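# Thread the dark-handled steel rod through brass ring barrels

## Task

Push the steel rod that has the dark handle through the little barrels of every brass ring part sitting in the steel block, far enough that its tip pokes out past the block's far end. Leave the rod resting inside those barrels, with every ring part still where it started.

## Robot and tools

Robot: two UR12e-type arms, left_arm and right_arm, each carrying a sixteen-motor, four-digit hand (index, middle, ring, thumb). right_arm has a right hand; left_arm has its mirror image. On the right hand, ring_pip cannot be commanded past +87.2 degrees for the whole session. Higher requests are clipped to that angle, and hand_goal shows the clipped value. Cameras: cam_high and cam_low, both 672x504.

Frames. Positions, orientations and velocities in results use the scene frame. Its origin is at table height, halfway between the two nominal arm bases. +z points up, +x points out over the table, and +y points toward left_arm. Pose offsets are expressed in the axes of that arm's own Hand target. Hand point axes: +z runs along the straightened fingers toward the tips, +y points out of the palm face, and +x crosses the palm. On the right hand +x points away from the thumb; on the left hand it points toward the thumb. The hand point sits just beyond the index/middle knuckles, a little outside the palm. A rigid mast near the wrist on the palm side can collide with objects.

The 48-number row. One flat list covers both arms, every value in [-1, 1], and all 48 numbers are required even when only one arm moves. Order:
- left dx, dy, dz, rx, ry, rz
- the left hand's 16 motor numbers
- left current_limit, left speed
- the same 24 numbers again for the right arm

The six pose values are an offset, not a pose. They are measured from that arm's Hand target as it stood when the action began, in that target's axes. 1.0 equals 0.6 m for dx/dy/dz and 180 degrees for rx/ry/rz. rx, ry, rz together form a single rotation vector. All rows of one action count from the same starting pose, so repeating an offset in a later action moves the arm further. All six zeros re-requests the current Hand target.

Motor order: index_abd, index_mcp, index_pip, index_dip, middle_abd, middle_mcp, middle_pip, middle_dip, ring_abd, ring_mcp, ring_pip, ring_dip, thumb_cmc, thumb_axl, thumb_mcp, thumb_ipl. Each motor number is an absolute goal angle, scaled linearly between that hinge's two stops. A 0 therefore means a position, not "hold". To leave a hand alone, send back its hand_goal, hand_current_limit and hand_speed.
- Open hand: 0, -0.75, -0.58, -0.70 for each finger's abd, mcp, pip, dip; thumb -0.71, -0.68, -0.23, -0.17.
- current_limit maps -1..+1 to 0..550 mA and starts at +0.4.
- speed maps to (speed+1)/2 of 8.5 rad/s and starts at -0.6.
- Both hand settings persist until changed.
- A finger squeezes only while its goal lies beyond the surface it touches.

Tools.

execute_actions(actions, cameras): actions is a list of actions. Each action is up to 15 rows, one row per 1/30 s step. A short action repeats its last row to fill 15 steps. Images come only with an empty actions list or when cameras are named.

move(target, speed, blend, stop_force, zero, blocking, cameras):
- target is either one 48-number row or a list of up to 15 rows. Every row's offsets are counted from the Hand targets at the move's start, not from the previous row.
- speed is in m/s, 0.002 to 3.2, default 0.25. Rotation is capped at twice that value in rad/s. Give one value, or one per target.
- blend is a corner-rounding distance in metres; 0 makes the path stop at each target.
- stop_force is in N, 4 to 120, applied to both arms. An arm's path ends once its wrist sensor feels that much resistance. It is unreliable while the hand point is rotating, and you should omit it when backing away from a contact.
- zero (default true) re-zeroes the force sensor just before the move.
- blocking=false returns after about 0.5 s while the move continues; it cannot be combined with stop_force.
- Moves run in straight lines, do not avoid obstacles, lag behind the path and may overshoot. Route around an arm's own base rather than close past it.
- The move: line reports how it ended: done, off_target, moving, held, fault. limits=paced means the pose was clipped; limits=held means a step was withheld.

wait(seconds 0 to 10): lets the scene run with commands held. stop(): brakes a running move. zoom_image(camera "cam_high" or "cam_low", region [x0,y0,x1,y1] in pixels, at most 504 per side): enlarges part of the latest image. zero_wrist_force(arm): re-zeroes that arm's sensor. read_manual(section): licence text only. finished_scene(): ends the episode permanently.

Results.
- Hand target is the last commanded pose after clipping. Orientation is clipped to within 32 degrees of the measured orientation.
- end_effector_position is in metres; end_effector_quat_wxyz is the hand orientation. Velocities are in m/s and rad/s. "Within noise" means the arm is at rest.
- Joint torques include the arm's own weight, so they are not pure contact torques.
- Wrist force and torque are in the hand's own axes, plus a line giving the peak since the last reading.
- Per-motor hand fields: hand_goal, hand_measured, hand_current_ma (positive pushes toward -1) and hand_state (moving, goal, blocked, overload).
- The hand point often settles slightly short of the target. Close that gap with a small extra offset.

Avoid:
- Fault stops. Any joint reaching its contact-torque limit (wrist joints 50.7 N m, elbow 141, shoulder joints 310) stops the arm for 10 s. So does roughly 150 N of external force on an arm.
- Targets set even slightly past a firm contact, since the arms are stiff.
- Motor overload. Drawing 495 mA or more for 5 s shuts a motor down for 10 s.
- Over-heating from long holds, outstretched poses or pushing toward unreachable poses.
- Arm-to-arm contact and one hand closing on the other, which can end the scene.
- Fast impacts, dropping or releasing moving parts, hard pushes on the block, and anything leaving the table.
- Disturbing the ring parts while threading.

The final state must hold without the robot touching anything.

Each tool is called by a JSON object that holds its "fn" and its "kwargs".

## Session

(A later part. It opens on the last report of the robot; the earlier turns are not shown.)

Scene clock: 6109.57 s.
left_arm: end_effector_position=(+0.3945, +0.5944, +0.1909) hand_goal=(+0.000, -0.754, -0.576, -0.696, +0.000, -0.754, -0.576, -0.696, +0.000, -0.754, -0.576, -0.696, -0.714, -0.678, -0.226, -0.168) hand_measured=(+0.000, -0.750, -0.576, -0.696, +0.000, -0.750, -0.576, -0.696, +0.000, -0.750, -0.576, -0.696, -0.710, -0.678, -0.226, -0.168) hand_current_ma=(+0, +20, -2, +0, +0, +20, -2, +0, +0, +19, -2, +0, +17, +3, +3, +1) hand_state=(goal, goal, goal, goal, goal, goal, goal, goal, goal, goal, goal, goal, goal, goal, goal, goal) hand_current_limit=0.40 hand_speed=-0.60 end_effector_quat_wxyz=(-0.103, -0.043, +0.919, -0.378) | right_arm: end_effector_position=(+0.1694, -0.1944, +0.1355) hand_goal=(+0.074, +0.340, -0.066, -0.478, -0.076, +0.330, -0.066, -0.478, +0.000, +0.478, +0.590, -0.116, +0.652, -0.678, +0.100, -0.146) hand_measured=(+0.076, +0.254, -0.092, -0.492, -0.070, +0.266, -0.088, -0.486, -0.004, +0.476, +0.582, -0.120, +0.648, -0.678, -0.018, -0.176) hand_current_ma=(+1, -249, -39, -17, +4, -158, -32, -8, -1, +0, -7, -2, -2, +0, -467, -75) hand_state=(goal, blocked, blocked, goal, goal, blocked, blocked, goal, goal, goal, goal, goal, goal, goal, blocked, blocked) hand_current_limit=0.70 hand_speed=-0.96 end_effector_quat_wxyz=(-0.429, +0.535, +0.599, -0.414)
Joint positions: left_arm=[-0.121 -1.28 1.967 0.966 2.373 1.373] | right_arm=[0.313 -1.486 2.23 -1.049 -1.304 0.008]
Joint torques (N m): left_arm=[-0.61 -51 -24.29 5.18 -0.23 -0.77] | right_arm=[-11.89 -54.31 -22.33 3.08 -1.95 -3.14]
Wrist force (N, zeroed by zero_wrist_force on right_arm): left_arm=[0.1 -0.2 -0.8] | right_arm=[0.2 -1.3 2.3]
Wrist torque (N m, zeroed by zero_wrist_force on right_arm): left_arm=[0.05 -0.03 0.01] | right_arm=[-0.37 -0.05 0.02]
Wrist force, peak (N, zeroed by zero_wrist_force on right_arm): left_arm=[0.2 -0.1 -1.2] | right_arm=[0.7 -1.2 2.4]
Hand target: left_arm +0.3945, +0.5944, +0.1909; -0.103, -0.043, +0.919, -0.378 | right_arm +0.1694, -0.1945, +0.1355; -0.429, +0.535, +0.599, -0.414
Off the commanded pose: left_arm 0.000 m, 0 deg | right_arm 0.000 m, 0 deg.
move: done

{"fn": "move", "kwargs": {"target": [0,0,0,0,0,0,0,-0.754,-0.576,-0.696,0,-0.754,-0.576,-0.696,0,-0.754,-0.576,-0.696,-0.714,-0.678,-0.226,-0.168,0.4,-0.6,-0.00245,-0.00081,-0.00025,0,0,0,0.075,0.34,-0.0657,-0.4783,-0.075,0.33,-0.0657,-0.4783,0,0.479,0.591,-0.116,0.653,-0.678,0.1,-0.146,0.7,-0.96], "speed": 0.006, "cameras": ["cam_high"]}}

{"fn": "zoom_image", "kwargs": {"camera": "cam_high", "region": [202, 141, 238, 163]}}

Scene clock: 6124.53 s.
left_arm: end_effector_position=(+0.3945, +0.5944, +0.1909) hand_goal=(+0.000, -0.754, -0.576, -0.696, +0.000, -0.754, -0.576, -0.696, +0.000, -0.754, -0.576, -0.696, -0.714, -0.678, -0.226, -0.168) hand_measured=(+0.000, -0.750, -0.576, -0.696, +0.000, -0.750, -0.576, -0.696, +0.000, -0.750, -0.576, -0.696, -0.710, -0.678, -0.226, -0.168) hand_current_ma=(+0, +20, -2, +0, +0, +20, -2, +0, +0, +19, -2, +0, +17, +3, +3, +1) hand_state=(goal, goal, goal, goal, goal, goal, goal, goal, goal, goal, goal, goal, goal, goal, goal, goal) hand_current_limit=0.40 hand_speed=-0.60 end_effector_quat_wxyz=(-0.103, -0.043, +0.919, -0.378) | right_arm: end_effector_position=(+0.1695, -0.1959, +0.1358) hand_goal=(+0.074, +0.340, -0.066, -0.478, -0.076, +0.330, -0.066, -0.478, +0.000, +0.478, +0.590, -0.116, +0.652, -0.678, +0.100, -0.146) hand_measured=(+0.076, +0.254, -0.092, -0.492, -0.070, +0.266, -0.088, -0.486, -0.004, +0.476, +0.582, -0.120, +0.648, -0.678, -0.018, -0.176) hand_current_ma=(+1, -249, -39, -17, +4, -158, -32, -8, -1, +0, -7, -2, -2, +0, -468, -75) hand_state=(goal, blocked, blocked, goal, goal, blocked, blocked, goal, goal, goal, goal, goal, goal, goal, blocked, blocked) hand_current_limit=0.70 hand_speed=-0.96 end_effector_quat_wxyz=(-0.429, +0.535, +0.599, -0.414)
Joint positions: left_arm=[-0.121 -1.28 1.967 0.966 2.373 1.373] | right_arm=[0.31 -1.487 2.231 -1.048 -1.306 0.007]
Joint torques (N m): left_arm=[0.6 -53.16 -24.83 5.2 -0.11 -0.72] | right_arm=[-9.22 -55.34 -22.04 3.19 -1.6 -3]
Wrist force (N, zeroed by zero_wrist_force on right_arm): left_arm=[0.4 -0.2 -0.6] | right_arm=[0.3 -0.6 2.0]
Wrist torque (N m, zeroed by zero_wrist_force on right_arm): left_arm=[0.03 -0.05 0.03] | right_arm=[-0.29 -0.06 0.05]
Wrist force, peak (N, zeroed by zero_wrist_force on right_arm): left_arm=[0.0 0.2 -1.1] | right_arm=[0.7 -0.9 2.5]
Hand target: left_arm +0.3945, +0.5944, +0.1909; -0.103, -0.043, +0.919, -0.378 | right_arm +0.1695, -0.1960, +0.1359; -0.429, +0.535, +0.599, -0.414
Off the commanded pose: left_arm 0.000 m, 0 deg | right_arm 0.000 m, 0 deg.
move: done
Images, in order (width x height): cam_high 672x504.

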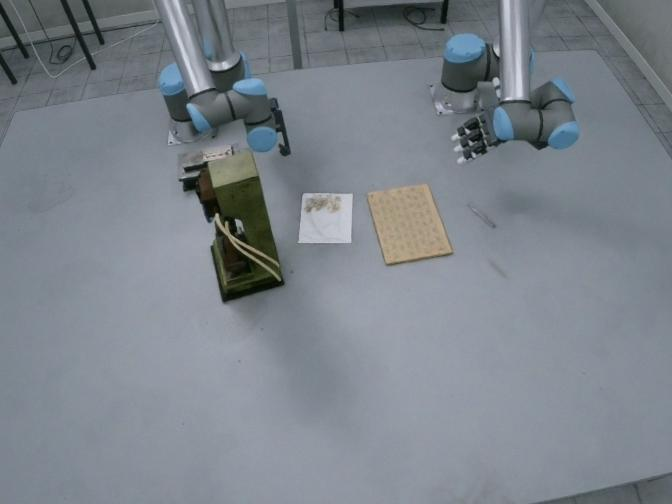

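Scaled by 14.000.

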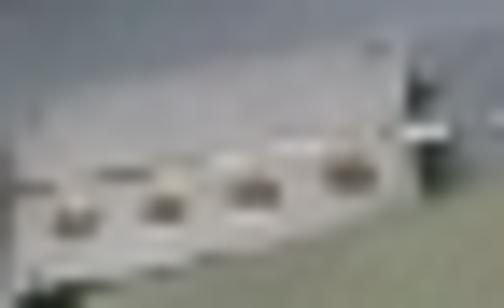

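{"fn": "move", "kwargs": {"target": [0,0,0,0,0,0,0,-0.754,-0.576,-0.696,0,-0.754,-0.576,-0.696,0,-0.754,-0.576,-0.696,-0.714,-0.678,-0.226,-0.168,0.4,-0.6,-0.0025,-0.00018,-0.00005,0,0,0,0.075,0.34,-0.0657,-0.4783,-0.075,0.33,-0.0657,-0.4783,0,0.479,0.591,-0.116,0.653,-0.678,0.1,-0.146,0.7,-0.96], "speed": 0.006}}

Scene clock: 6130.43 s.
left_arm: end_effector_position=(+0.3945, +0.5944, +0.1909) hand_goal=(+0.000, -0.754, -0.576, -0.696, +0.000, -0.754, -0.576, -0.696, +0.000, -0.754, -0.576, -0.696, -0.714, -0.678, -0.226, -0.168) hand_measured=(+0.000, -0.750, -0.576, -0.696, +0.000, -0.750, -0.576, -0.696, +0.000, -0.750, -0.576, -0.696, -0.710, -0.678, -0.226, -0.168) hand_current_ma=(+0, +20, -2, +0, +0, +20, -2, +0, +0, +19, -2, +0, +17, +3, +3, +1) hand_state=(goal, goal, goal, goal, goal, goal, goal, goal, goal, goal, goal, goal, goal, goal, goal, goal) hand_current_limit=0.40 hand_speed=-0.60 end_effector_quat_wxyz=(-0.103, -0.043, +0.919, -0.378) | right_arm: end_effector_position=(+0.1696, -0.1974, +0.1359) hand_goal=(+0.074, +0.340, -0.066, -0.478, -0.076, +0.330, -0.066, -0.478, +0.000, +0.478, +0.590, -0.116, +0.652, -0.678, +0.100, -0.146) hand_measured=(+0.076, +0.254, -0.092, -0.492, -0.070, +0.266, -0.088, -0.486, -0.004, +0.476, +0.582, -0.120, +0.650, -0.678, -0.018, -0.176) hand_current_ma=(+1, -249, -39, -17, +4, -158, -32, -8, -1, +0, -7, -2, -1, +0, -468, -75) hand_state=(goal, blocked, blocked, goal, goal, blocked, blocked, goal, goal, goal, goal, goal, goal, goal, blocked, blocked) hand_current_limit=0.70 hand_speed=-0.96 end_effector_quat_wxyz=(-0.429, +0.535, +0.599, -0.414)
Joint positions: left_arm=[-0.121 -1.28 1.967 0.966 2.373 1.373] | right_arm=[0.307 -1.489 2.233 -1.048 -1.309 0.006]
Joint torques (N m): left_arm=[0.58 -51.4 -23.94 5.22 0.18 -0.87] | right_arm=[-9.36 -54.21 -21.41 3.24 -2.3 -2.92]
Wrist force (N, zeroed by zero_wrist_force on right_arm): left_arm=[0.3 -0.1 -0.9] | right_arm=[1.6 -0.6 2.4]
Wrist torque (N m, zeroed by zero_wrist_force on right_arm): left_arm=[0.07 -0.05 0.03] | right_arm=[-0.27 -0.13 -0.02]
Wrist force, peak (N, zeroed by zero_wrist_force on right_arm): left_arm=[0.2 -0.1 -1.0] | right_arm=[1.6 -0.6 2.4]
Hand target: left_arm +0.3945, +0.5944, +0.1909; -0.103, -0.043, +0.919, -0.378 | right_arm +0.1696, -0.1975, +0.1359; -0.429, +0.535, +0.599, -0.414
Off the commanded pose: left_arm 0.000 m, 0 deg | right_arm 0.000 m, 0 deg.
move: done

{"fn": "move", "kwargs": {"target": [0,0,0,0,0,0,0,-0.754,-0.576,-0.696,0,-0.754,-0.576,-0.696,0,-0.754,-0.576,-0.696,-0.714,-0.678,-0.226,-0.168,0.4,-0.6,0.00007,-0.00095,-0.00029,0,0,0,0.075,0.34,-0.0657,-0.4783,-0.075,0.33,-0.0657,-0.4783,0,0.479,0.591,-0.116,0.653,-0.678,0.1,-0.146,0.7,-0.96], "speed": 0.006}}

{"fn": "move", "kwargs": {"target": [0,0,0,0,0,0,0,-0.754,-0.576,-0.696,0,-0.754,-0.576,-0.696,0,-0.754,-0.576,-0.696,-0.714,-0.678,-0.226,-0.168,0.4,-0.6,-0.00007,0.00095,0.00029,0,0,0,0.075,0.34,-0.0657,-0.4783,-0.075,0.33,-0.0657,-0.4783,0,0.479,0.591,-0.116,0.653,-0.678,0.1,-0.146,0.7,-0.96], "speed": 0.006}}

Scene clock: 6141.07 s.
left_arm: end_effector_position=(+0.3945, +0.5944, +0.1909) hand_goal=(+0.000, -0.754, -0.576, -0.696, +0.000, -0.754, -0.576, -0.696, +0.000, -0.754, -0.576, -0.696, -0.714, -0.678, -0.226, -0.168) hand_measured=(+0.000, -0.750, -0.576, -0.696, +0.000, -0.750, -0.576, -0.696, +0.000, -0.750, -0.576, -0.696, -0.710, -0.678, -0.226, -0.168) hand_current_ma=(+0, +20, -2, +0, +0, +20, -2, +0, +0, +19, -2, +0, +17, +3, +3, +1) hand_state=(goal, goal, goal, goal, goal, goal, goal, goal, goal, goal, goal, goal, goal, goal, goal, goal) hand_current_limit=0.40 hand_speed=-0.60 end_effector_quat_wxyz=(-0.103, -0.043, +0.919, -0.378) | right_arm: end_effector_position=(+0.1696, -0.1975, +0.1364) hand_goal=(+0.074, +0.340, -0.066, -0.478, -0.076, +0.330, -0.066, -0.478, +0.000, +0.478, +0.590, -0.116, +0.652, -0.678, +0.100, -0.146) hand_measured=(+0.078, +0.254, -0.092, -0.492, -0.068, +0.266, -0.088, -0.486, -0.004, +0.476, +0.582, -0.120, +0.650, -0.678, -0.018, -0.176) hand_current_ma=(+2, -249, -39, -17, +5, -158, -32, -8, -1, +0, -7, -2, -1, +0, -468, -75) hand_state=(goal, blocked, blocked, goal, goal, blocked, blocked, goal, goal, goal, goal, goal, goal, goal, blocked, blocked) hand_current_limit=0.70 hand_speed=-0.96 end_effector_quat_wxyz=(-0.429, +0.535, +0.599, -0.414)
Joint positions: left_arm=[-0.121 -1.28 1.967 0.966 2.373 1.373] | right_arm=[0.307 -1.49 2.232 -1.047 -1.309 0.006]
Joint torques (N m): left_arm=[1.29 -52.99 -23.68 5.18 -0.27 -0.73] | right_arm=[-10.19 -54.63 -34.41 3 -2.26 -3.01]
Wrist force (N, zeroed by zero_wrist_force on right_arm): left_arm=[0.3 0.0 -0.9] | right_arm=[1.8 -0.5 2.4]
Wrist torque (N m, zeroed by zero_wrist_force on right_arm): left_arm=[0.08 -0.05 0.02] | right_arm=[-0.25 -0.16 0.00]
Wrist force, peak (N, zeroed by zero_wrist_force on right_arm): left_arm=[0.3 0.1 -1.1] | right_arm=[2.0 -0.9 2.9]
Hand target: left_arm +0.3945, +0.5944, +0.1909; -0.103, -0.043, +0.919, -0.378 | right_arm +0.1696, -0.1975, +0.1365; -0.429, +0.535, +0.599, -0.414
Off the commanded pose: left_arm 0.000 m, 0 deg | right_arm 0.000 m, 0 deg.
move: done

Scene clock: 6141.77 s.
left_arm: end_effector_position=(+0.3945, +0.5944, +0.1909) hand_goal=(+0.000, -0.754, -0.576, -0.696, +0.000, -0.754, -0.576, -0.696, +0.000, -0.754, -0.576, -0.696, -0.714, -0.678, -0.226, -0.168) hand_measured=(+0.000, -0.750, -0.576, -0.696, +0.000, -0.750, -0.576, -0.696, +0.000, -0.750, -0.576, -0.696, -0.710, -0.678, -0.226, -0.168) hand_current_ma=(+0, +20, -2, +0, +0, +20, -2, +0, +0, +19, -2, +0, +17, +3, +3, +1) hand_state=(goal, goal, goal, goal, goal, goal, goal, goal, goal, goal, goal, goal, goal, goal, goal, goal) hand_current_limit=0.40 hand_speed=-0.60 end_effector_quat_wxyz=(-0.103, -0.043, +0.919, -0.378) | right_arm: end_effector_position=(+0.1696, -0.1975, +0.1359) hand_goal=(+0.074, +0.340, -0.066, -0.478, -0.076, +0.330, -0.066, -0.478, +0.000, +0.478, +0.590, -0.116, +0.652, -0.678, +0.100, -0.146) hand_measured=(+0.078, +0.254, -0.092, -0.492, -0.068, +0.266, -0.088, -0.486, -0.004, +0.476, +0.582, -0.120, +0.650, -0.678, -0.018, -0.176) hand_current_ma=(+2, -249, -39, -17, +5, -158, -32, -8, -1, +0, -7, -2, -1, +0, -468, -75) hand_state=(goal, blocked, blocked, goal, goal, blocked, blocked, goal, goal, goal, goal, goal, goal, goal, blocked, blocked) hand_current_limit=0.70 hand_speed=-0.96 end_effector_quat_wxyz=(-0.429, +0.535, +0.599, -0.414)
Joint positions: left_arm=[-0.121 -1.28 1.967 0.966 2.373 1.373] | right_arm=[0.307 -1.489 2.233 -1.048 -1.309 0.006]
Joint torques (N m): left_arm=[-0.12 -52.46 -25.09 5.38 0 -0.96] | right_arm=[-9.62 -27.85 -22.09 -2.25 -2.03 -3]
Wrist force (N, zeroed by zero_wrist_force on right_arm): left_arm=[0.2 -0.1 -0.8] | right_arm=[1.6 -1.0 2.6]
Wrist torque (N m, zeroed by zero_wrist_force on right_arm): left_arm=[0.06 -0.04 0.02] | right_arm=[-0.33 -0.14 -0.01]
Wrist force, peak (N, zeroed by zero_wrist_force on right_arm): left_arm=[0.1 0.1 -1.1] | right_arm=[1.4 -0.9 2.9]
Hand target: left_arm +0.3945, +0.5944, +0.1909; -0.103, -0.043, +0.919, -0.378 | right_arm +0.1696, -0.1975, +0.1359; -0.429, +0.535, +0.599, -0.414
Off the commanded pose: left_arm 0.000 m, 0 deg | right_arm 0.000 m, 0 deg.
move: done

{"fn": "move", "kwargs": {"target": [0,0,0,0,0,0,0,-0.754,-0.576,-0.696,0,-0.754,-0.576,-0.696,0,-0.754,-0.576,-0.696,-0.714,-0.678,-0.226,-0.168,0.4,-0.6,-0.000107,0.000505,-0.001691,-0.000158,0.002122,0.000645,0.075,0.34,-0.0657,-0.4783,-0.075,0.33,-0.0657,-0.4783,0,0.479,0.591,-0.116,0.653,-0.678,0.1,-0.146,0.7,-0.96], "speed": 0.006}}

Scene clock: 6149.67 s.
left_arm: end_effector_position=(+0.3945, +0.5944, +0.1909) hand_goal=(+0.000, -0.754, -0.576, -0.696, +0.000, -0.754, -0.576, -0.696, +0.000, -0.754, -0.576, -0.696, -0.714, -0.678, -0.226, -0.168) hand_measured=(+0.000, -0.750, -0.576, -0.696, +0.000, -0.750, -0.576, -0.696, +0.000, -0.750, -0.576, -0.696, -0.710, -0.678, -0.226, -0.168) hand_current_ma=(+0, +20, -2, +0, +0, +20, -2, +0, +0, +19, -2, +0, +17, +3, +3, +1) hand_state=(goal, goal, goal, goal, goal, goal, goal, goal, goal, goal, goal, goal, goal, goal, goal, goal) hand_current_limit=0.40 hand_speed=-0.60 end_effector_quat_wxyz=(-0.103, -0.043, +0.919, -0.378) | right_arm: end_effector_position=(+0.1706, -0.1975, +0.1359) hand_goal=(+0.074, +0.340, -0.066, -0.478, -0.076, +0.330, -0.066, -0.478, +0.000, +0.478, +0.590, -0.116, +0.652, -0.678, +0.100, -0.146) hand_measured=(+0.082, +0.254, -0.094, -0.494, -0.064, +0.266, -0.090, -0.486, -0.004, +0.476, +0.582, -0.120, +0.652, -0.678, -0.016, -0.176) hand_current_ma=(+6, -249, -44, -19, +11, -158, -36, -8, -1, +0, -7, -2, +0, +0, -467, -75) hand_state=(goal, blocked, blocked, goal, goal, blocked, blocked, goal, goal, goal, goal, goal, goal, goal, blocked, blocked) hand_current_limit=0.70 hand_speed=-0.96 end_effector_quat_wxyz=(-0.431, +0.537, +0.597, -0.412)
Joint positions: left_arm=[-0.121 -1.28 1.967 0.966 2.373 1.373] | right_arm=[0.304 -1.489 2.233 -1.048 -1.306 0.007]
Joint torques (N m): left_arm=[1.16 -52.37 -25.01 5.24 0.07 -0.62] | right_arm=[-11.3 -29.15 -34.81 -2.42 1.32 3.93]
Wrist force (N, zeroed by zero_wrist_force on right_arm): left_arm=[0.2 0.0 -0.9] | right_arm=[2.7 -1.1 3.6]
Wrist torque (N m, zeroed by zero_wrist_force on right_arm): left_arm=[0.07 -0.04 0.01] | right_arm=[-0.21 -0.19 -0.39]
Wrist force, peak (N, zeroed by zero_wrist_force on right_arm): left_arm=[0.2 -0.3 -1.0] | right_arm=[2.6 -1.1 4.0]
Hand target: left_arm +0.3945, +0.5944, +0.1909; -0.103, -0.043, +0.919, -0.378 | right_arm +0.1707, -0.1975, +0.1359; -0.431, +0.537, +0.597, -0.412
Off the commanded pose: left_arm 0.000 m, 0 deg | right_arm 0.000 m, 0 deg.
move: done

{"fn": "move", "kwargs": {"target": [0,0,0,0,0,0,0,-0.754,-0.576,-0.696,0,-0.754,-0.576,-0.696,0,-0.754,-0.576,-0.696,-0.714,-0.678,-0.226,-0.168,0.4,-0.6,-0.00004,-0.00103,0.00339,0.000315,-0.004242,-0.001281,0.075,0.34,-0.0657,-0.4783,-0.075,0.33,-0.0657,-0.4783,0,0.479,0.591,-0.116,0.653,-0.678,0.1,-0.146,0.7,-0.96], "speed": 0.006, "cameras": ["cam_high"]}}

{"fn": "zoom_image", "kwargs": {"camera": "cam_high", "region": [202, 141, 238, 163]}}

Scene clock: 6165.87 s.
left_arm: end_effector_position=(+0.3945, +0.5944, +0.1909) hand_goal=(+0.000, -0.754, -0.576, -0.696, +0.000, -0.754, -0.576, -0.696, +0.000, -0.754, -0.576, -0.696, -0.714, -0.678, -0.226, -0.168) hand_measured=(+0.000, -0.750, -0.576, -0.696, +0.000, -0.750, -0.576, -0.696, +0.000, -0.750, -0.576, -0.696, -0.710, -0.678, -0.226, -0.168) hand_current_ma=(+0, +20, -2, +0, +0, +20, -2, +0, +0, +19, -2, +0, +17, +3, +3, +1) hand_state=(goal, goal, goal, goal, goal, goal, goal, goal, goal, goal, goal, goal, goal, goal, goal, goal) hand_current_limit=0.40 hand_speed=-0.60 end_effector_quat_wxyz=(-0.103, -0.043, +0.919, -0.378) | right_arm: end_effector_position=(+0.1686, -0.1976, +0.1359) hand_goal=(+0.074, +0.340, -0.066, -0.478, -0.076, +0.330, -0.066, -0.478, +0.000, +0.478, +0.590, -0.116, +0.652, -0.678, +0.100, -0.146) hand_measured=(+0.076, +0.254, -0.094, -0.494, -0.070, +0.266, -0.092, -0.486, -0.004, +0.476, +0.582, -0.120, +0.650, -0.678, -0.014, -0.178) hand_current_ma=(+1, -249, -45, -19, +4, -158, -37, -8, -1, +0, -7, -2, -2, +0, -467, -78) hand_state=(goal, blocked, blocked, goal, goal, blocked, blocked, goal, goal, goal, goal, goal, goal, goal, blocked, blocked) hand_current_limit=0.70 hand_speed=-0.96 end_effector_quat_wxyz=(-0.428, +0.533, +0.600, -0.415)
Joint positions: left_arm=[-0.121 -1.28 1.967 0.966 2.373 1.373] | right_arm=[0.31 -1.489 2.233 -1.048 -1.313 0.005]
Joint torques (N m): left_arm=[0.55 -51.08 -25.07 5.38 0.15 -0.73] | right_arm=[12.48 -53.79 -21.76 3.12 -1.67 -3.13]
Wrist force (N, zeroed by zero_wrist_force on right_arm): left_arm=[0.2 0.0 -0.8] | right_arm=[0.3 -0.7 1.9]
Wrist torque (N m, zeroed by zero_wrist_force on right_arm): left_arm=[0.07 -0.04 0.02] | right_arm=[-0.29 -0.07 0.04]
Wrist force, peak (N, zeroed by zero_wrist_force on right_arm): left_arm=[0.2 0.0 -1.2] | right_arm=[2.8 -1.0 4.2]
Hand target: left_arm +0.3945, +0.5944, +0.1909; -0.103, -0.043, +0.919, -0.378 | right_arm +0.1686, -0.1976, +0.1359; -0.428, +0.533, +0.601, -0.415
Off the commanded pose: left_arm 0.000 m, 0 deg | right_arm 0.000 m, 0 deg.
move: done
Images, in order (width x height): cam_high 672x504.

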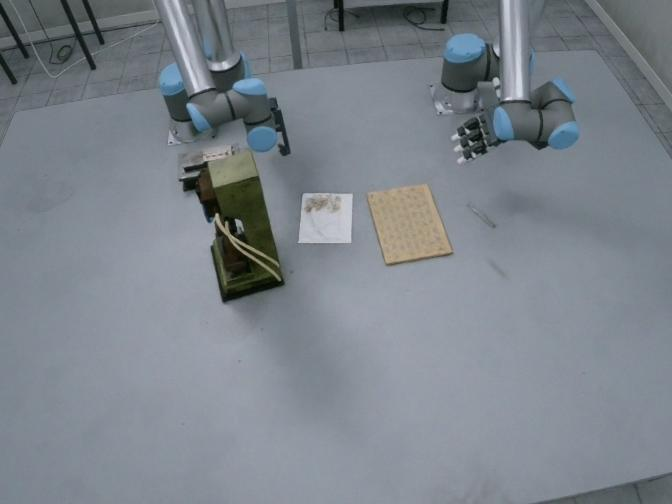

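Scaled by 14.000.

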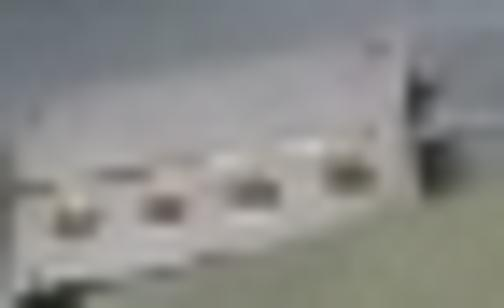

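{"fn": "move", "kwargs": {"target": [0,0,0,0,0,0,0,-0.754,-0.576,-0.696,0,-0.754,-0.576,-0.696,0,-0.754,-0.576,-0.696,-0.714,-0.678,-0.226,-0.168,0.4,-0.6,-0.0025,-0.00018,-0.00003,0,0,0,0.075,0.34,-0.0657,-0.4783,-0.075,0.33,-0.0657,-0.4783,0,0.479,0.591,-0.116,0.653,-0.678,0.1,-0.146,0.7,-0.96], "speed": 0.006}}

Scene clock: 6176.43 s.
left_arm: end_effector_position=(+0.3945, +0.5944, +0.1909) hand_goal=(+0.000, -0.754, -0.576, -0.696, +0.000, -0.754, -0.576, -0.696, +0.000, -0.754, -0.576, -0.696, -0.714, -0.678, -0.226, -0.168) hand_measured=(+0.000, -0.750, -0.576, -0.696, +0.000, -0.750, -0.576, -0.696, +0.000, -0.750, -0.576, -0.696, -0.710, -0.678, -0.226, -0.168) hand_current_ma=(+0, +20, -2, +0, +0, +20, -2, +0, +0, +19, -2, +0, +17, +3, +3, +1) hand_state=(goal, goal, goal, goal, goal, goal, goal, goal, goal, goal, goal, goal, goal, goal, goal, goal) hand_current_limit=0.40 hand_speed=-0.60 end_effector_quat_wxyz=(-0.103, -0.043, +0.919, -0.378) | right_arm: end_effector_position=(+0.1686, -0.1990, +0.1359) hand_goal=(+0.074, +0.340, -0.066, -0.478, -0.076, +0.330, -0.066, -0.478, +0.000, +0.478, +0.590, -0.116, +0.652, -0.678, +0.100, -0.146) hand_measured=(+0.076, +0.254, -0.094, -0.494, -0.070, +0.266, -0.092, -0.486, -0.004, +0.476, +0.582, -0.120, +0.650, -0.678, -0.014, -0.178) hand_current_ma=(+1, -249, -45, -19, +4, -158, -37, -8, -1, +0, -7, -2, -2, +0, -468, -78) hand_state=(goal, blocked, blocked, goal, goal, blocked, blocked, goal, goal, goal, goal, goal, goal, goal, blocked, blocked) hand_current_limit=0.70 hand_speed=-0.96 end_effector_quat_wxyz=(-0.428, +0.533, +0.601, -0.415)
Joint positions: left_arm=[-0.121 -1.28 1.967 0.966 2.373 1.373] | right_arm=[0.308 -1.49 2.235 -1.047 -1.315 0.004]
Joint torques (N m): left_arm=[-3.41 -50.61 -24.54 5.47 -0.26 -0.46] | right_arm=[-8.26 -54.61 -21.73 3.22 -1.9 -3.24]
Wrist force (N, zeroed by zero_wrist_force on right_arm): left_arm=[0.1 -0.1 -0.9] | right_arm=[0.3 -1.0 2.0]
Wrist torque (N m, zeroed by zero_wrist_force on right_arm): left_arm=[0.07 -0.03 0.01] | right_arm=[-0.34 -0.07 0.03]
Wrist force, peak (N, zeroed by zero_wrist_force on right_arm): left_arm=[0.0 -0.1 -1.1] | right_arm=[0.4 -0.9 2.4]
Hand target: left_arm +0.3945, +0.5944, +0.1909; -0.103, -0.043, +0.919, -0.378 | right_arm +0.1686, -0.1991, +0.1359; -0.428, +0.533, +0.601, -0.415
Off the commanded pose: left_arm 0.000 m, 0 deg | right_arm 0.000 m, 0 deg.
move: done

{"fn": "move", "kwargs": {"target": [0,0,0,0,0,0,0,-0.754,-0.576,-0.696,0,-0.754,-0.576,-0.696,0,-0.754,-0.576,-0.696,-0.714,-0.678,-0.226,-0.168,0.4,-0.6,-0.00242,-0.00073,0.00067,0.00006,-0.0008,-0.00024,0.075,0.34,-0.0657,-0.4783,-0.075,0.33,-0.0657,-0.4783,0,0.479,0.591,-0.116,0.653,-0.678,0.1,-0.146,0.7,-0.96], "speed": 0.006, "cameras": ["cam_high"]}}

{"fn": "zoom_image", "kwargs": {"camera": "cam_high", "region": [202, 141, 238, 163]}}

Scene clock: 6190.23 s.
left_arm: end_effector_position=(+0.3945, +0.5944, +0.1909) hand_goal=(+0.000, -0.754, -0.576, -0.696, +0.000, -0.754, -0.576, -0.696, +0.000, -0.754, -0.576, -0.696, -0.714, -0.678, -0.226, -0.168) hand_measured=(+0.000, -0.750, -0.576, -0.696, +0.000, -0.750, -0.576, -0.696, +0.000, -0.750, -0.576, -0.696, -0.710, -0.678, -0.226, -0.168) hand_current_ma=(+0, +20, -2, +0, +0, +20, -2, +0, +0, +19, -2, +0, +17, +3, +3, +1) hand_state=(goal, goal, goal, goal, goal, goal, goal, goal, goal, goal, goal, goal, goal, goal, goal, goal) hand_current_limit=0.40 hand_speed=-0.60 end_effector_quat_wxyz=(-0.103, -0.043, +0.919, -0.378) | right_arm: end_effector_position=(+0.1683, -0.2005, +0.1361) hand_goal=(+0.074, +0.340, -0.066, -0.478, -0.076, +0.330, -0.066, -0.478, +0.000, +0.478, +0.590, -0.116, +0.652, -0.678, +0.100, -0.146) hand_measured=(+0.076, +0.254, -0.094, -0.494, -0.070, +0.266, -0.092, -0.486, -0.004, +0.476, +0.582, -0.120, +0.650, -0.678, -0.014, -0.178) hand_current_ma=(+1, -249, -45, -19, +4, -158, -37, -8, -1, +0, -7, -2, -2, +0, -468, -78) hand_state=(goal, blocked, blocked, goal, goal, blocked, blocked, goal, goal, goal, goal, goal, goal, goal, blocked, blocked) hand_current_limit=0.70 hand_speed=-0.96 end_effector_quat_wxyz=(-0.427, +0.532, +0.601, -0.416)
Joint positions: left_arm=[-0.121 -1.28 1.967 0.966 2.373 1.373] | right_arm=[0.306 -1.492 2.236 -1.047 -1.319 0.003]
Joint torques (N m): left_arm=[0.41 -50.41 -24.3 5.5 -0.36 -1.18] | right_arm=[-9.64 -53.52 -21.81 3.11 -1.72 -3.01]
Wrist force (N, zeroed by zero_wrist_force on right_arm): left_arm=[0.2 -0.1 -1.0] | right_arm=[0.3 -0.6 1.5]
Wrist torque (N m, zeroed by zero_wrist_force on right_arm): left_arm=[0.07 -0.04 0.01] | right_arm=[-0.26 -0.07 0.05]
Wrist force, peak (N, zeroed by zero_wrist_force on right_arm): left_arm=[0.3 0.2 -1.1] | right_arm=[0.5 -1.2 2.3]
Hand target: left_arm +0.3945, +0.5944, +0.1909; -0.103, -0.043, +0.919, -0.378 | right_arm +0.1682, -0.2006, +0.1361; -0.427, +0.532, +0.601, -0.416
Off the commanded pose: left_arm 0.000 m, 0 deg | right_arm 0.000 m, 0 deg.
move: done
Images, in order (width x height): cam_high 672x504.

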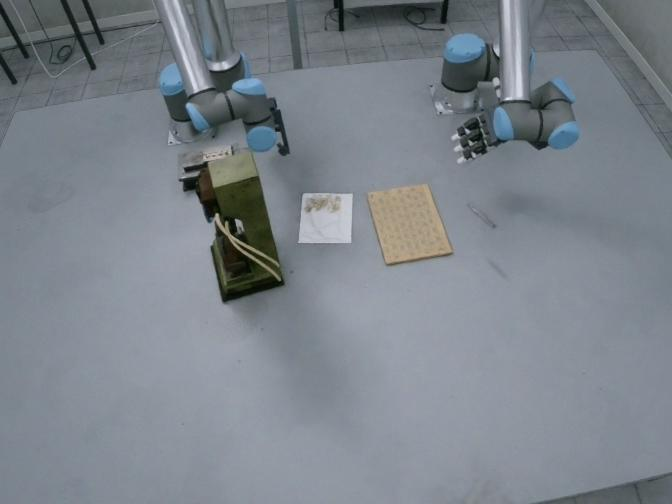

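Scaled by 14.000.

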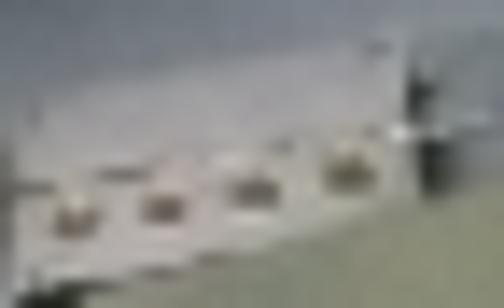

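{"fn": "move", "kwargs": {"target": [0,0,0,0,0,0,0,-0.754,-0.576,-0.696,0,-0.754,-0.576,-0.696,0,-0.754,-0.576,-0.696,-0.714,-0.678,-0.226,-0.168,0.4,-0.6,-0.0025,-0.00018,-0.00003,0,0,0,0.075,0.34,-0.0657,-0.4783,-0.075,0.33,-0.0657,-0.4783,0,0.479,0.591,-0.116,0.653,-0.678,0.1,-0.146,0.7,-0.96], "speed": 0.006, "cameras": ["cam_high"]}}

{"fn": "zoom_image", "kwargs": {"camera": "cam_high", "region": [202, 141, 238, 163]}}

Scene clock: 6199.27 s.
left_arm: end_effector_position=(+0.3945, +0.5944, +0.1909) hand_goal=(+0.000, -0.754, -0.576, -0.696, +0.000, -0.754, -0.576, -0.696, +0.000, -0.754, -0.576, -0.696, -0.714, -0.678, -0.226, -0.168) hand_measured=(+0.000, -0.750, -0.576, -0.696, +0.000, -0.750, -0.576, -0.696, +0.000, -0.750, -0.576, -0.696, -0.710, -0.678, -0.226, -0.168) hand_current_ma=(+0, +20, -2, +0, +0, +20, -2, +0, +0, +19, -2, +0, +17, +3, +3, +1) hand_state=(goal, goal, goal, goal, goal, goal, goal, goal, goal, goal, goal, goal, goal, goal, goal, goal) hand_current_limit=0.40 hand_speed=-0.60 end_effector_quat_wxyz=(-0.103, -0.043, +0.919, -0.378) | right_arm: end_effector_position=(+0.1683, -0.2020, +0.1361) hand_goal=(+0.074, +0.340, -0.066, -0.478, -0.076, +0.330, -0.066, -0.478, +0.000, +0.478, +0.590, -0.116, +0.652, -0.678, +0.100, -0.146) hand_measured=(+0.076, +0.254, -0.094, -0.494, -0.070, +0.266, -0.092, -0.486, -0.004, +0.476, +0.582, -0.120, +0.650, -0.678, -0.014, -0.178) hand_current_ma=(+1, -249, -45, -19, +4, -158, -37, -8, -1, +0, -7, -2, -2, +0, -468, -79) hand_state=(goal, blocked, blocked, goal, goal, blocked, blocked, goal, goal, goal, goal, goal, goal, goal, blocked, blocked) hand_current_limit=0.70 hand_speed=-0.96 end_effector_quat_wxyz=(-0.427, +0.532, +0.601, -0.416)
Joint positions: left_arm=[-0.121 -1.28 1.967 0.966 2.373 1.373] | right_arm=[0.303 -1.493 2.237 -1.047 -1.322 0.002]
Joint torques (N m): left_arm=[-0.72 -52.39 -24.01 5.33 0.03 -0.87] | right_arm=[-11.08 -52.35 -21.8 3.26 -1.76 -3.08]
Wrist force (N, zeroed by zero_wrist_force on right_arm): left_arm=[0.1 -0.2 -0.7] | right_arm=[0.4 -0.7 2.1]
Wrist torque (N m, zeroed by zero_wrist_force on right_arm): left_arm=[0.04 -0.03 0.02] | right_arm=[-0.33 -0.08 0.04]
Wrist force, peak (N, zeroed by zero_wrist_force on right_arm): left_arm=[0.2 -0.2 -1.1] | right_arm=[0.5 -0.8 2.2]
Hand target: left_arm +0.3945, +0.5944, +0.1909; -0.103, -0.043, +0.919, -0.378 | right_arm +0.1683, -0.2021, +0.1361; -0.427, +0.532, +0.601, -0.416
Off the commanded pose: left_arm 0.000 m, 0 deg | right_arm 0.000 m, 0 deg.
move: done
Images, in order (width x height): cam_high 672x504.

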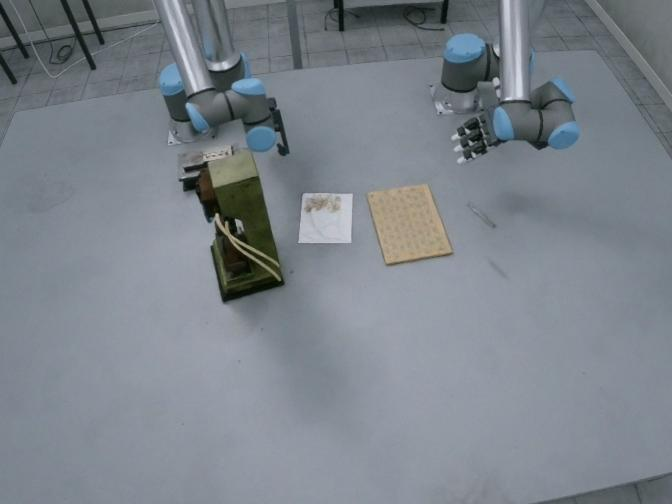

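Scaled by 14.000.

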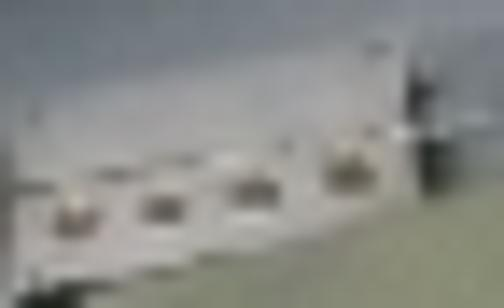

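{"fn": "move", "kwargs": {"target": [0,0,0,0,0,0,0,-0.754,-0.576,-0.696,0,-0.754,-0.576,-0.696,0,-0.754,-0.576,-0.696,-0.714,-0.678,-0.226,-0.168,0.4,-0.6,-0.00244,-0.00041,0.00077,0.00006,-0.0008,-0.00024,0.075,0.34,-0.0657,-0.4783,-0.075,0.33,-0.0657,-0.4783,0,0.479,0.591,-0.116,0.653,-0.678,0.1,-0.146,0.7,-0.96], "speed": 0.006, "cameras": ["cam_high"]}}

{"fn": "zoom_image", "kwargs": {"camera": "cam_high", "region": [202, 141, 238, 163]}}

{"fn": "zoom_image", "kwargs": {"camera": "cam_high", "region": [228, 140, 256, 154]}}

Scene clock: 6209.63 s.
left_arm: end_effector_position=(+0.3945, +0.5944, +0.1909) hand_goal=(+0.000, -0.754, -0.576, -0.696, +0.000, -0.754, -0.576, -0.696, +0.000, -0.754, -0.576, -0.696, -0.714, -0.678, -0.226, -0.168) hand_measured=(+0.000, -0.750, -0.576, -0.696, +0.000, -0.750, -0.576, -0.696, +0.000, -0.750, -0.576, -0.696, -0.710, -0.678, -0.226, -0.168) hand_current_ma=(+0, +20, -2, +0, +0, +20, -2, +0, +0, +19, -2, +0, +17, +3, +3, +1) hand_state=(goal, goal, goal, goal, goal, goal, goal, goal, goal, goal, goal, goal, goal, goal, goal, goal) hand_current_limit=0.40 hand_speed=-0.60 end_effector_quat_wxyz=(-0.103, -0.043, +0.919, -0.378) | right_arm: end_effector_position=(+0.1679, -0.2036, +0.1361) hand_goal=(+0.074, +0.340, -0.066, -0.478, -0.076, +0.330, -0.066, -0.478, +0.000, +0.478, +0.590, -0.116, +0.652, -0.678, +0.100, -0.146) hand_measured=(+0.076, +0.254, -0.094, -0.494, -0.070, +0.266, -0.092, -0.486, -0.004, +0.476, +0.582, -0.120, +0.650, -0.678, -0.014, -0.178) hand_current_ma=(+1, -249, -45, -19, +4, -158, -37, -8, -1, +0, -7, -2, -2, +0, -468, -79) hand_state=(goal, blocked, blocked, goal, goal, blocked, blocked, goal, goal, goal, goal, goal, goal, goal, blocked, blocked) hand_current_limit=0.70 hand_speed=-0.96 end_effector_quat_wxyz=(-0.427, +0.531, +0.602, -0.416)
Joint positions: left_arm=[-0.121 -1.28 1.967 0.966 2.373 1.373] | right_arm=[0.302 -1.495 2.239 -1.047 -1.326 0.001]
Joint torques (N m): left_arm=[-1.07 -50.22 -23.88 5.34 -0.27 -0.41] | right_arm=[-8.36 -53.85 -21.6 3.41 -1.31 -3.26]
Wrist force (N, zeroed by zero_wrist_force on right_arm): left_arm=[0.1 -0.1 -0.6] | right_arm=[0.2 -0.6 1.9]
Wrist torque (N m, zeroed by zero_wrist_force on right_arm): left_arm=[0.03 -0.02 0.00] | right_arm=[-0.29 -0.05 0.03]
Wrist force, peak (N, zeroed by zero_wrist_force on right_arm): left_arm=[0.4 -0.2 -1.1] | right_arm=[0.5 -1.3 2.1]
Hand target: left_arm +0.3945, +0.5944, +0.1909; -0.103, -0.043, +0.919, -0.378 | right_arm +0.1679, -0.2036, +0.1361; -0.427, +0.531, +0.602, -0.416
Off the commanded pose: left_arm 0.000 m, 0 deg | right_arm 0.000 m, 0 deg.
move: done
Images, in order (width x height): cam_high 672x504.

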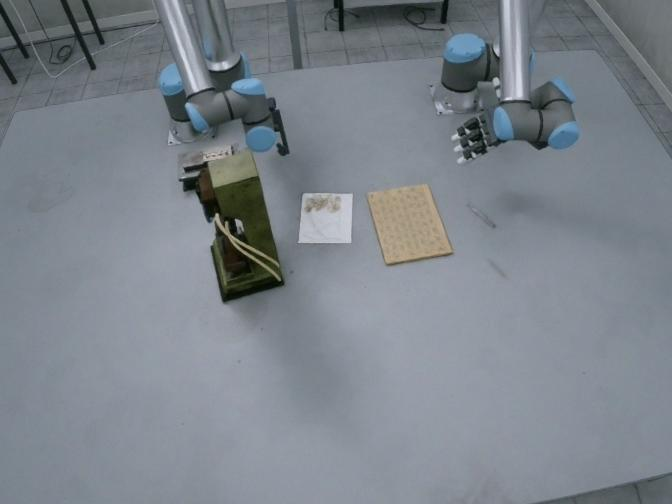

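Scaled by 14.000.

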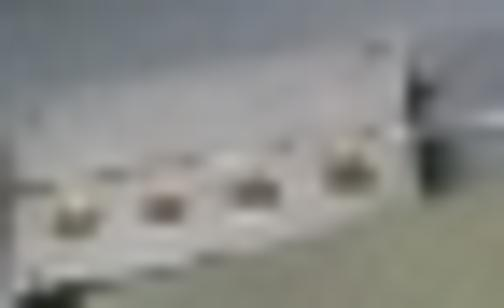

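Scaled by 18.000.

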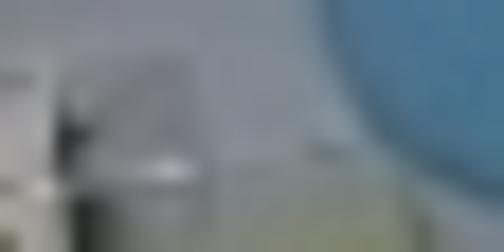

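{"fn": "move", "kwargs": {"target": [0,0,0,0,0,0,0,-0.754,-0.576,-0.696,0,-0.754,-0.576,-0.696,0,-0.754,-0.576,-0.696,-0.714,-0.678,-0.226,-0.168,0.4,-0.6,-0.00248,-0.00028,0.00025,0.00003,-0.0004,-0.00012,0.075,0.34,-0.0657,-0.4783,-0.075,0.33,-0.0657,-0.4783,0,0.479,0.591,-0.116,0.653,-0.678,0.1,-0.146,0.7,-0.96], "speed": 0.006, "cameras": ["cam_high"]}}

{"fn": "zoom_image", "kwargs": {"camera": "cam_high", "region": [202, 141, 238, 163]}}

Scene clock: 6222.50 s.
left_arm: end_effector_position=(+0.3945, +0.5944, +0.1909) hand_goal=(+0.000, -0.754, -0.576, -0.696, +0.000, -0.754, -0.576, -0.696, +0.000, -0.754, -0.576, -0.696, -0.714, -0.678, -0.226, -0.168) hand_measured=(+0.000, -0.750, -0.576, -0.696, +0.000, -0.750, -0.576, -0.696, +0.000, -0.750, -0.576, -0.696, -0.710, -0.678, -0.226, -0.168) hand_current_ma=(+0, +20, -2, +0, +0, +20, -2, +0, +0, +19, -2, +0, +17, +3, +3, +1) hand_state=(goal, goal, goal, goal, goal, goal, goal, goal, goal, goal, goal, goal, goal, goal, goal, goal) hand_current_limit=0.40 hand_speed=-0.60 end_effector_quat_wxyz=(-0.103, -0.043, +0.919, -0.378) | right_arm: end_effector_position=(+0.1678, -0.2050, +0.1361) hand_goal=(+0.074, +0.340, -0.066, -0.478, -0.076, +0.330, -0.066, -0.478, +0.000, +0.478, +0.590, -0.116, +0.652, -0.678, +0.100, -0.146) hand_measured=(+0.076, +0.254, -0.094, -0.494, -0.070, +0.266, -0.092, -0.486, -0.004, +0.476, +0.582, -0.120, +0.650, -0.678, -0.014, -0.178) hand_current_ma=(+1, -249, -45, -19, +4, -158, -37, -8, -1, +0, -7, -2, -2, +0, -468, -79) hand_state=(goal, blocked, blocked, goal, goal, blocked, blocked, goal, goal, goal, goal, goal, goal, goal, blocked, blocked) hand_current_limit=0.70 hand_speed=-0.96 end_effector_quat_wxyz=(-0.427, +0.531, +0.602, -0.417)
Joint positions: left_arm=[-0.121 -1.28 1.967 0.966 2.373 1.373] | right_arm=[0.299 -1.496 2.241 -1.046 -1.329 0]
Joint torques (N m): left_arm=[0.68 -50.9 -24.29 5.45 -0.39 -0.44] | right_arm=[-11.48 -53.39 -22.1 3.24 -1.72 -3.29]
Wrist force (N, zeroed by zero_wrist_force on right_arm): left_arm=[0.3 0.0 -0.7] | right_arm=[-0.1 -0.7 2.2]
Wrist torque (N m, zeroed by zero_wrist_force on right_arm): left_arm=[0.06 -0.05 0.03] | right_arm=[-0.34 -0.02 0.01]
Wrist force, peak (N, zeroed by zero_wrist_force on right_arm): left_arm=[0.3 0.0 -1.1] | right_arm=[0.2 -1.0 2.3]
Hand target: left_arm +0.3945, +0.5944, +0.1909; -0.103, -0.043, +0.919, -0.378 | right_arm +0.1678, -0.2051, +0.1361; -0.427, +0.531, +0.602, -0.417
Off the commanded pose: left_arm 0.000 m, 0 deg | right_arm 0.000 m, 0 deg.
move: done
Images, in order (width x height): cam_high 672x504.

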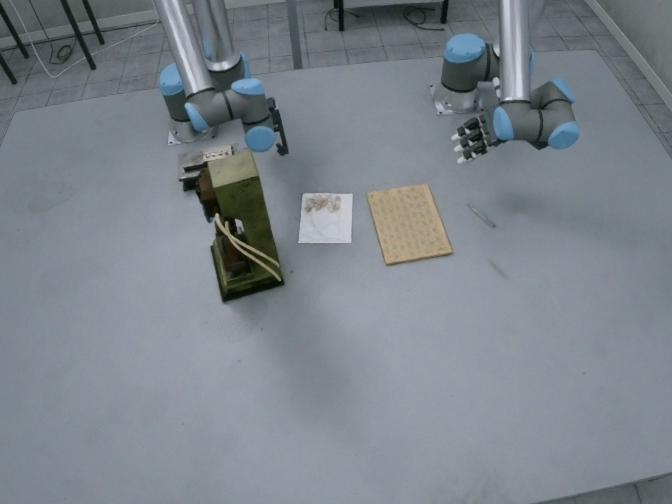

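Scaled by 14.000.

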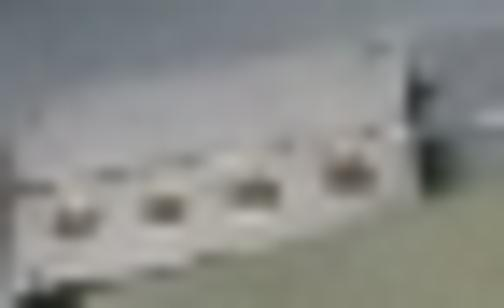

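{"fn": "move", "kwargs": {"target": [0,0,0,0,0,0,0,-0.754,-0.576,-0.696,0,-0.754,-0.576,-0.696,0,-0.754,-0.576,-0.696,-0.714,-0.678,-0.226,-0.168,0.4,-0.6,-0.00246,-0.00035,0.0005,0.00004,-0.0005,-0.00015,0.075,0.34,-0.0657,-0.4783,-0.075,0.33,-0.0657,-0.4783,0,0.479,0.591,-0.116,0.653,-0.678,0.1,-0.146,0.7,-0.96], "speed": 0.006}}

{"fn": "move", "kwargs": {"target": [0,0,0,0,0,0,0,-0.754,-0.576,-0.696,0,-0.754,-0.576,-0.696,0,-0.754,-0.576,-0.696,-0.714,-0.678,-0.226,-0.168,0.4,-0.6,-0.00166,-0.00014,0.0001,0,0,0,0.075,0.34,-0.0657,-0.4783,-0.075,0.33,-0.0657,-0.4783,0,0.479,0.591,-0.116,0.653,-0.678,0.1,-0.146,0.7,-0.96], "speed": 0.006, "cameras": ["cam_high"]}}

{"fn": "zoom_image", "kwargs": {"camera": "cam_high", "region": [202, 141, 238, 163]}}

Scene clock: 6231.23 s.
left_arm: end_effector_position=(+0.3945, +0.5944, +0.1909) hand_goal=(+0.000, -0.754, -0.576, -0.696, +0.000, -0.754, -0.576, -0.696, +0.000, -0.754, -0.576, -0.696, -0.714, -0.678, -0.226, -0.168) hand_measured=(+0.000, -0.750, -0.576, -0.696, +0.000, -0.750, -0.576, -0.696, +0.000, -0.750, -0.576, -0.696, -0.710, -0.678, -0.226, -0.168) hand_current_ma=(+0, +20, -2, +0, +0, +20, -2, +0, +0, +19, -2, +0, +17, +3, +3, +1) hand_state=(goal, goal, goal, goal, goal, goal, goal, goal, goal, goal, goal, goal, goal, goal, goal, goal) hand_current_limit=0.40 hand_speed=-0.60 end_effector_quat_wxyz=(-0.103, -0.043, +0.919, -0.378) | right_arm: end_effector_position=(+0.1676, -0.2066, +0.1361) hand_goal=(+0.074, +0.340, -0.066, -0.478, -0.076, +0.330, -0.066, -0.478, +0.000, +0.478, +0.590, -0.116, +0.652, -0.678, +0.100, -0.146) hand_measured=(+0.076, +0.254, -0.094, -0.494, -0.070, +0.266, -0.092, -0.486, -0.004, +0.476, +0.582, -0.120, +0.650, -0.678, -0.014, -0.178) hand_current_ma=(+1, -249, -45, -19, +4, -158, -37, -8, -1, +0, -7, -2, -2, +0, -467, -79) hand_state=(goal, blocked, blocked, goal, goal, blocked, blocked, goal, goal, goal, goal, goal, goal, goal, blocked, blocked) hand_current_limit=0.70 hand_speed=-0.96 end_effector_quat_wxyz=(-0.426, +0.530, +0.603, -0.417)
Joint positions: left_arm=[-0.121 -1.28 1.967 0.966 2.373 1.373] | right_arm=[0.297 -1.498 2.242 -1.046 -1.333 -0.001]
Joint torques (N m): left_arm=[1.22 -53.22 -24.45 5.17 -0.1 -0.68] | right_arm=[-11.6 -52.62 -21.94 3.16 -1.83 -3.04]
Wrist force (N, zeroed by zero_wrist_force on right_arm): left_arm=[0.0 0.1 -0.8] | right_arm=[0.5 -0.6 1.8]
Wrist torque (N m, zeroed by zero_wrist_force on right_arm): left_arm=[0.08 -0.02 0.00] | right_arm=[-0.29 -0.10 0.06]
Wrist force, peak (N, zeroed by zero_wrist_force on right_arm): left_arm=[0.3 -0.2 -1.0] | right_arm=[0.2 -0.8 2.4]
Hand target: left_arm +0.3945, +0.5944, +0.1909; -0.103, -0.043, +0.919, -0.378 | right_arm +0.1676, -0.2066, +0.1361; -0.426, +0.530, +0.603, -0.417
Off the commanded pose: left_arm 0.000 m, 0 deg | right_arm 0.000 m, 0 deg.
move: done

Scene clock: 6231.93 s.
left_arm: end_effector_position=(+0.3945, +0.5944, +0.1909) hand_goal=(+0.000, -0.754, -0.576, -0.696, +0.000, -0.754, -0.576, -0.696, +0.000, -0.754, -0.576, -0.696, -0.714, -0.678, -0.226, -0.168) hand_measured=(+0.000, -0.750, -0.576, -0.696, +0.000, -0.750, -0.576, -0.696, +0.000, -0.750, -0.576, -0.696, -0.710, -0.678, -0.226, -0.168) hand_current_ma=(+0, +20, -2, +0, +0, +20, -2, +0, +0, +19, -2, +0, +17, +3, +3, +1) hand_state=(goal, goal, goal, goal, goal, goal, goal, goal, goal, goal, goal, goal, goal, goal, goal, goal) hand_current_limit=0.40 hand_speed=-0.60 end_effector_quat_wxyz=(-0.103, -0.043, +0.919, -0.378) | right_arm: end_effector_position=(+0.1676, -0.2076, +0.1361) hand_goal=(+0.074, +0.340, -0.066, -0.478, -0.076, +0.330, -0.066, -0.478, +0.000, +0.478, +0.590, -0.116, +0.652, -0.678, +0.100, -0.146) hand_measured=(+0.076, +0.254, -0.094, -0.494, -0.070, +0.266, -0.092, -0.486, -0.004, +0.476, +0.582, -0.120, +0.650, -0.678, -0.014, -0.178) hand_current_ma=(+1, -249, -45, -19, +4, -158, -37, -8, -1, +0, -7, -2, -2, +0, -468, -79) hand_state=(goal, blocked, blocked, goal, goal, blocked, blocked, goal, goal, goal, goal, goal, goal, goal, blocked, blocked) hand_current_limit=0.70 hand_speed=-0.96 end_effector_quat_wxyz=(-0.426, +0.530, +0.603, -0.417)
Joint positions: left_arm=[-0.121 -1.28 1.967 0.966 2.373 1.373] | right_arm=[0.295 -1.499 2.243 -1.046 -1.335 -0.002]
Joint torques (N m): left_arm=[0.57 -52 -25.37 5.78 -0.13 -0.59] | right_arm=[-11.83 -51.66 -20.63 3.4 -1.38 -2.96]
Wrist force (N, zeroed by zero_wrist_force on right_arm): left_arm=[0.3 0.2 -0.8] | right_arm=[0.3 -0.7 1.9]
Wrist torque (N m, zeroed by zero_wrist_force on right_arm): left_arm=[0.08 -0.06 0.03] | right_arm=[-0.32 -0.06 0.03]
Wrist force, peak (N, zeroed by zero_wrist_force on right_arm): left_arm=[0.2 0.0 -1.0] | right_arm=[0.2 -0.9 2.2]
Hand target: left_arm +0.3945, +0.5944, +0.1909; -0.103, -0.043, +0.919, -0.378 | right_arm +0.1676, -0.2076, +0.1361; -0.426, +0.530, +0.603, -0.417
Off the commanded pose: left_arm 0.000 m, 0 deg | right_arm 0.000 m, 0 deg.
move: done
Images, in order (width x height): cam_high 672x504.

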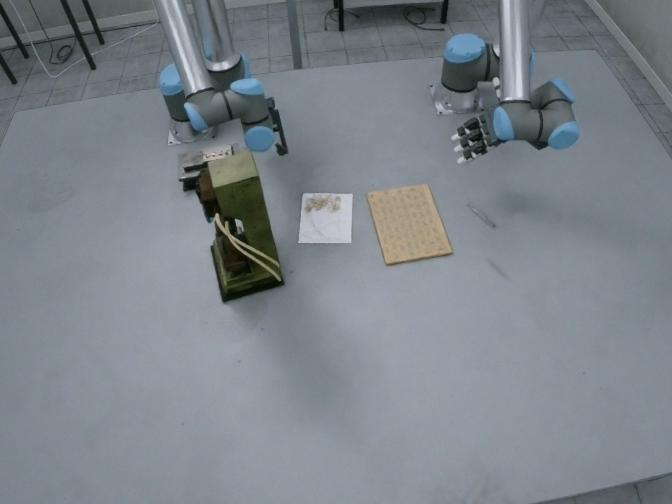

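Scaled by 14.000.

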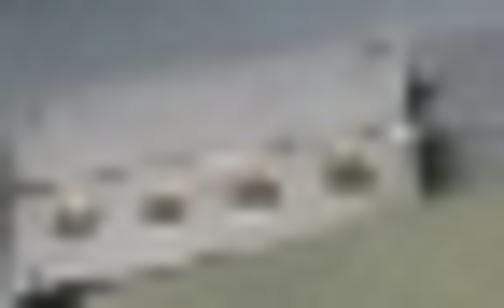

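{"fn": "move", "kwargs": {"target": [0,0,0,0,0,0,0,-0.754,-0.576,-0.696,0,-0.754,-0.576,-0.696,0,-0.754,-0.576,-0.696,-0.714,-0.678,-0.226,-0.168,0.4,-0.6,-0.00248,-0.00028,0.0003,0.00003,-0.0004,-0.00012,0.075,0.34,-0.0657,-0.4783,-0.075,0.33,-0.0657,-0.4783,0,0.479,0.591,-0.116,0.653,-0.678,0.1,-0.146,0.7,-0.96], "speed": 0.006}}

{"fn": "move", "kwargs": {"target": [0,0,0,0,0,0,0,-0.754,-0.576,-0.696,0,-0.754,-0.576,-0.696,0,-0.754,-0.576,-0.696,-0.714,-0.678,-0.226,-0.168,0.4,-0.6,-0.00166,-0.00014,0.0001,0,0,0,0.075,0.34,-0.0657,-0.4783,-0.075,0.33,-0.0657,-0.4783,0,0.479,0.591,-0.116,0.653,-0.678,0.1,-0.146,0.7,-0.96], "speed": 0.006, "cameras": ["cam_high"]}}

{"fn": "zoom_image", "kwargs": {"camera": "cam_high", "region": [202, 141, 238, 163]}}

Scene clock: 6241.47 s.
left_arm: end_effector_position=(+0.3945, +0.5944, +0.1909) hand_goal=(+0.000, -0.754, -0.576, -0.696, +0.000, -0.754, -0.576, -0.696, +0.000, -0.754, -0.576, -0.696, -0.714, -0.678, -0.226, -0.168) hand_measured=(+0.000, -0.750, -0.576, -0.696, +0.000, -0.750, -0.576, -0.696, +0.000, -0.750, -0.576, -0.696, -0.710, -0.678, -0.226, -0.168) hand_current_ma=(+0, +20, -2, +0, +0, +20, -2, +0, +0, +19, -2, +0, +17, +3, +3, +1) hand_state=(goal, goal, goal, goal, goal, goal, goal, goal, goal, goal, goal, goal, goal, goal, goal, goal) hand_current_limit=0.40 hand_speed=-0.60 end_effector_quat_wxyz=(-0.103, -0.043, +0.919, -0.378) | right_arm: end_effector_position=(+0.1675, -0.2091, +0.1361) hand_goal=(+0.074, +0.340, -0.066, -0.478, -0.076, +0.330, -0.066, -0.478, +0.000, +0.478, +0.590, -0.116, +0.652, -0.678, +0.100, -0.146) hand_measured=(+0.076, +0.254, -0.094, -0.494, -0.070, +0.266, -0.092, -0.486, -0.004, +0.476, +0.582, -0.120, +0.650, -0.678, -0.014, -0.178) hand_current_ma=(+1, -249, -45, -19, +4, -158, -37, -8, -1, +0, -7, -2, -2, +0, -467, -79) hand_state=(goal, blocked, blocked, goal, goal, blocked, blocked, goal, goal, goal, goal, goal, goal, goal, blocked, blocked) hand_current_limit=0.70 hand_speed=-0.96 end_effector_quat_wxyz=(-0.426, +0.530, +0.603, -0.417)
Joint positions: left_arm=[-0.121 -1.28 1.967 0.966 2.373 1.373] | right_arm=[0.293 -1.5 2.245 -1.046 -1.338 -0.003]
Joint torques (N m): left_arm=[-0.03 -50.44 -23.79 5.52 -0.42 -0.62] | right_arm=[-10.95 -51.53 -21.05 3.29 -1.91 -3.1]
Wrist force (N, zeroed by zero_wrist_force on right_arm): left_arm=[0.2 0.1 -0.8] | right_arm=[0.3 -0.6 1.9]
Wrist torque (N m, zeroed by zero_wrist_force on right_arm): left_arm=[0.08 -0.04 0.02] | right_arm=[-0.31 -0.07 0.04]
Wrist force, peak (N, zeroed by zero_wrist_force on right_arm): left_arm=[0.2 0.2 -1.1] | right_arm=[0.4 -0.9 2.4]
Hand target: left_arm +0.3945, +0.5944, +0.1909; -0.103, -0.043, +0.919, -0.378 | right_arm +0.1675, -0.2091, +0.1361; -0.426, +0.530, +0.603, -0.417
Off the commanded pose: left_arm 0.000 m, 0 deg | right_arm 0.000 m, 0 deg.
move: done

Scene clock: 6242.17 s.
left_arm: end_effector_position=(+0.3945, +0.5944, +0.1909) hand_goal=(+0.000, -0.754, -0.576, -0.696, +0.000, -0.754, -0.576, -0.696, +0.000, -0.754, -0.576, -0.696, -0.714, -0.678, -0.226, -0.168) hand_measured=(+0.000, -0.750, -0.576, -0.696, +0.000, -0.750, -0.576, -0.696, +0.000, -0.750, -0.576, -0.696, -0.710, -0.678, -0.226, -0.168) hand_current_ma=(+0, +20, -2, +0, +0, +20, -2, +0, +0, +19, -2, +0, +17, +3, +3, +1) hand_state=(goal, goal, goal, goal, goal, goal, goal, goal, goal, goal, goal, goal, goal, goal, goal, goal) hand_current_limit=0.40 hand_speed=-0.60 end_effector_quat_wxyz=(-0.103, -0.043, +0.919, -0.378) | right_arm: end_effector_position=(+0.1675, -0.2101, +0.1361) hand_goal=(+0.074, +0.340, -0.066, -0.478, -0.076, +0.330, -0.066, -0.478, +0.000, +0.478, +0.590, -0.116, +0.652, -0.678, +0.100, -0.146) hand_measured=(+0.076, +0.254, -0.094, -0.494, -0.070, +0.266, -0.092, -0.486, -0.004, +0.476, +0.582, -0.120, +0.650, -0.678, -0.014, -0.178) hand_current_ma=(+1, -249, -45, -19, +4, -158, -37, -8, -1, +0, -7, -2, -2, +0, -468, -79) hand_state=(goal, blocked, blocked, goal, goal, blocked, blocked, goal, goal, goal, goal, goal, goal, goal, blocked, blocked) hand_current_limit=0.70 hand_speed=-0.96 end_effector_quat_wxyz=(-0.426, +0.530, +0.603, -0.417)
Joint positions: left_arm=[-0.121 -1.28 1.967 0.966 2.373 1.373] | right_arm=[0.291 -1.501 2.246 -1.046 -1.34 -0.004]
Joint torques (N m): left_arm=[-0.57 -50.46 -24.52 5.45 -0.39 -0.47] | right_arm=[-10.45 -53.53 -21.88 3.45 -2.06 -3.53]
Wrist force (N, zeroed by zero_wrist_force on right_arm): left_arm=[0.1 -0.2 -0.8] | right_arm=[0.2 -0.9 2.0]
Wrist torque (N m, zeroed by zero_wrist_force on right_arm): left_arm=[0.04 -0.03 0.01] | right_arm=[-0.34 -0.06 0.02]
Wrist force, peak (N, zeroed by zero_wrist_force on right_arm): left_arm=[0.2 0.0 -1.0] | right_arm=[0.1 -0.8 2.3]
Hand target: left_arm +0.3945, +0.5944, +0.1909; -0.103, -0.043, +0.919, -0.378 | right_arm +0.1675, -0.2101, +0.1361; -0.426, +0.530, +0.603, -0.417
Off the commanded pose: left_arm 0.000 m, 0 deg | right_arm 0.000 m, 0 deg.
move: done
Images, in order (width x height): cam_high 672x504.

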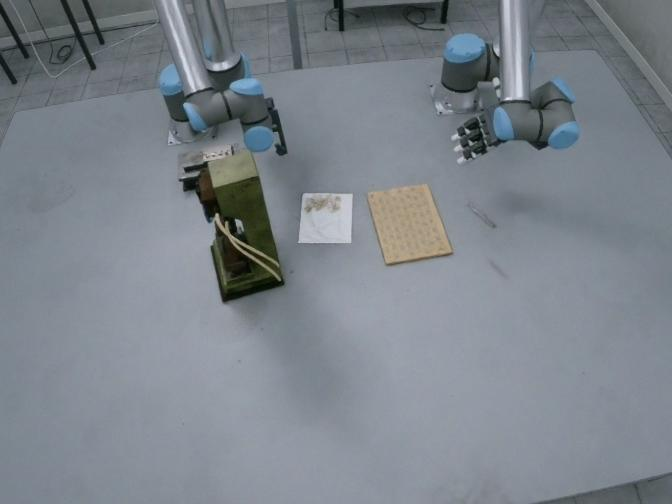

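Scaled by 14.000.

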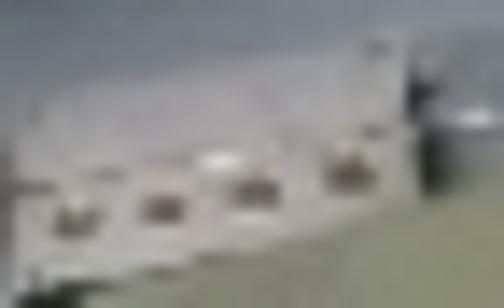

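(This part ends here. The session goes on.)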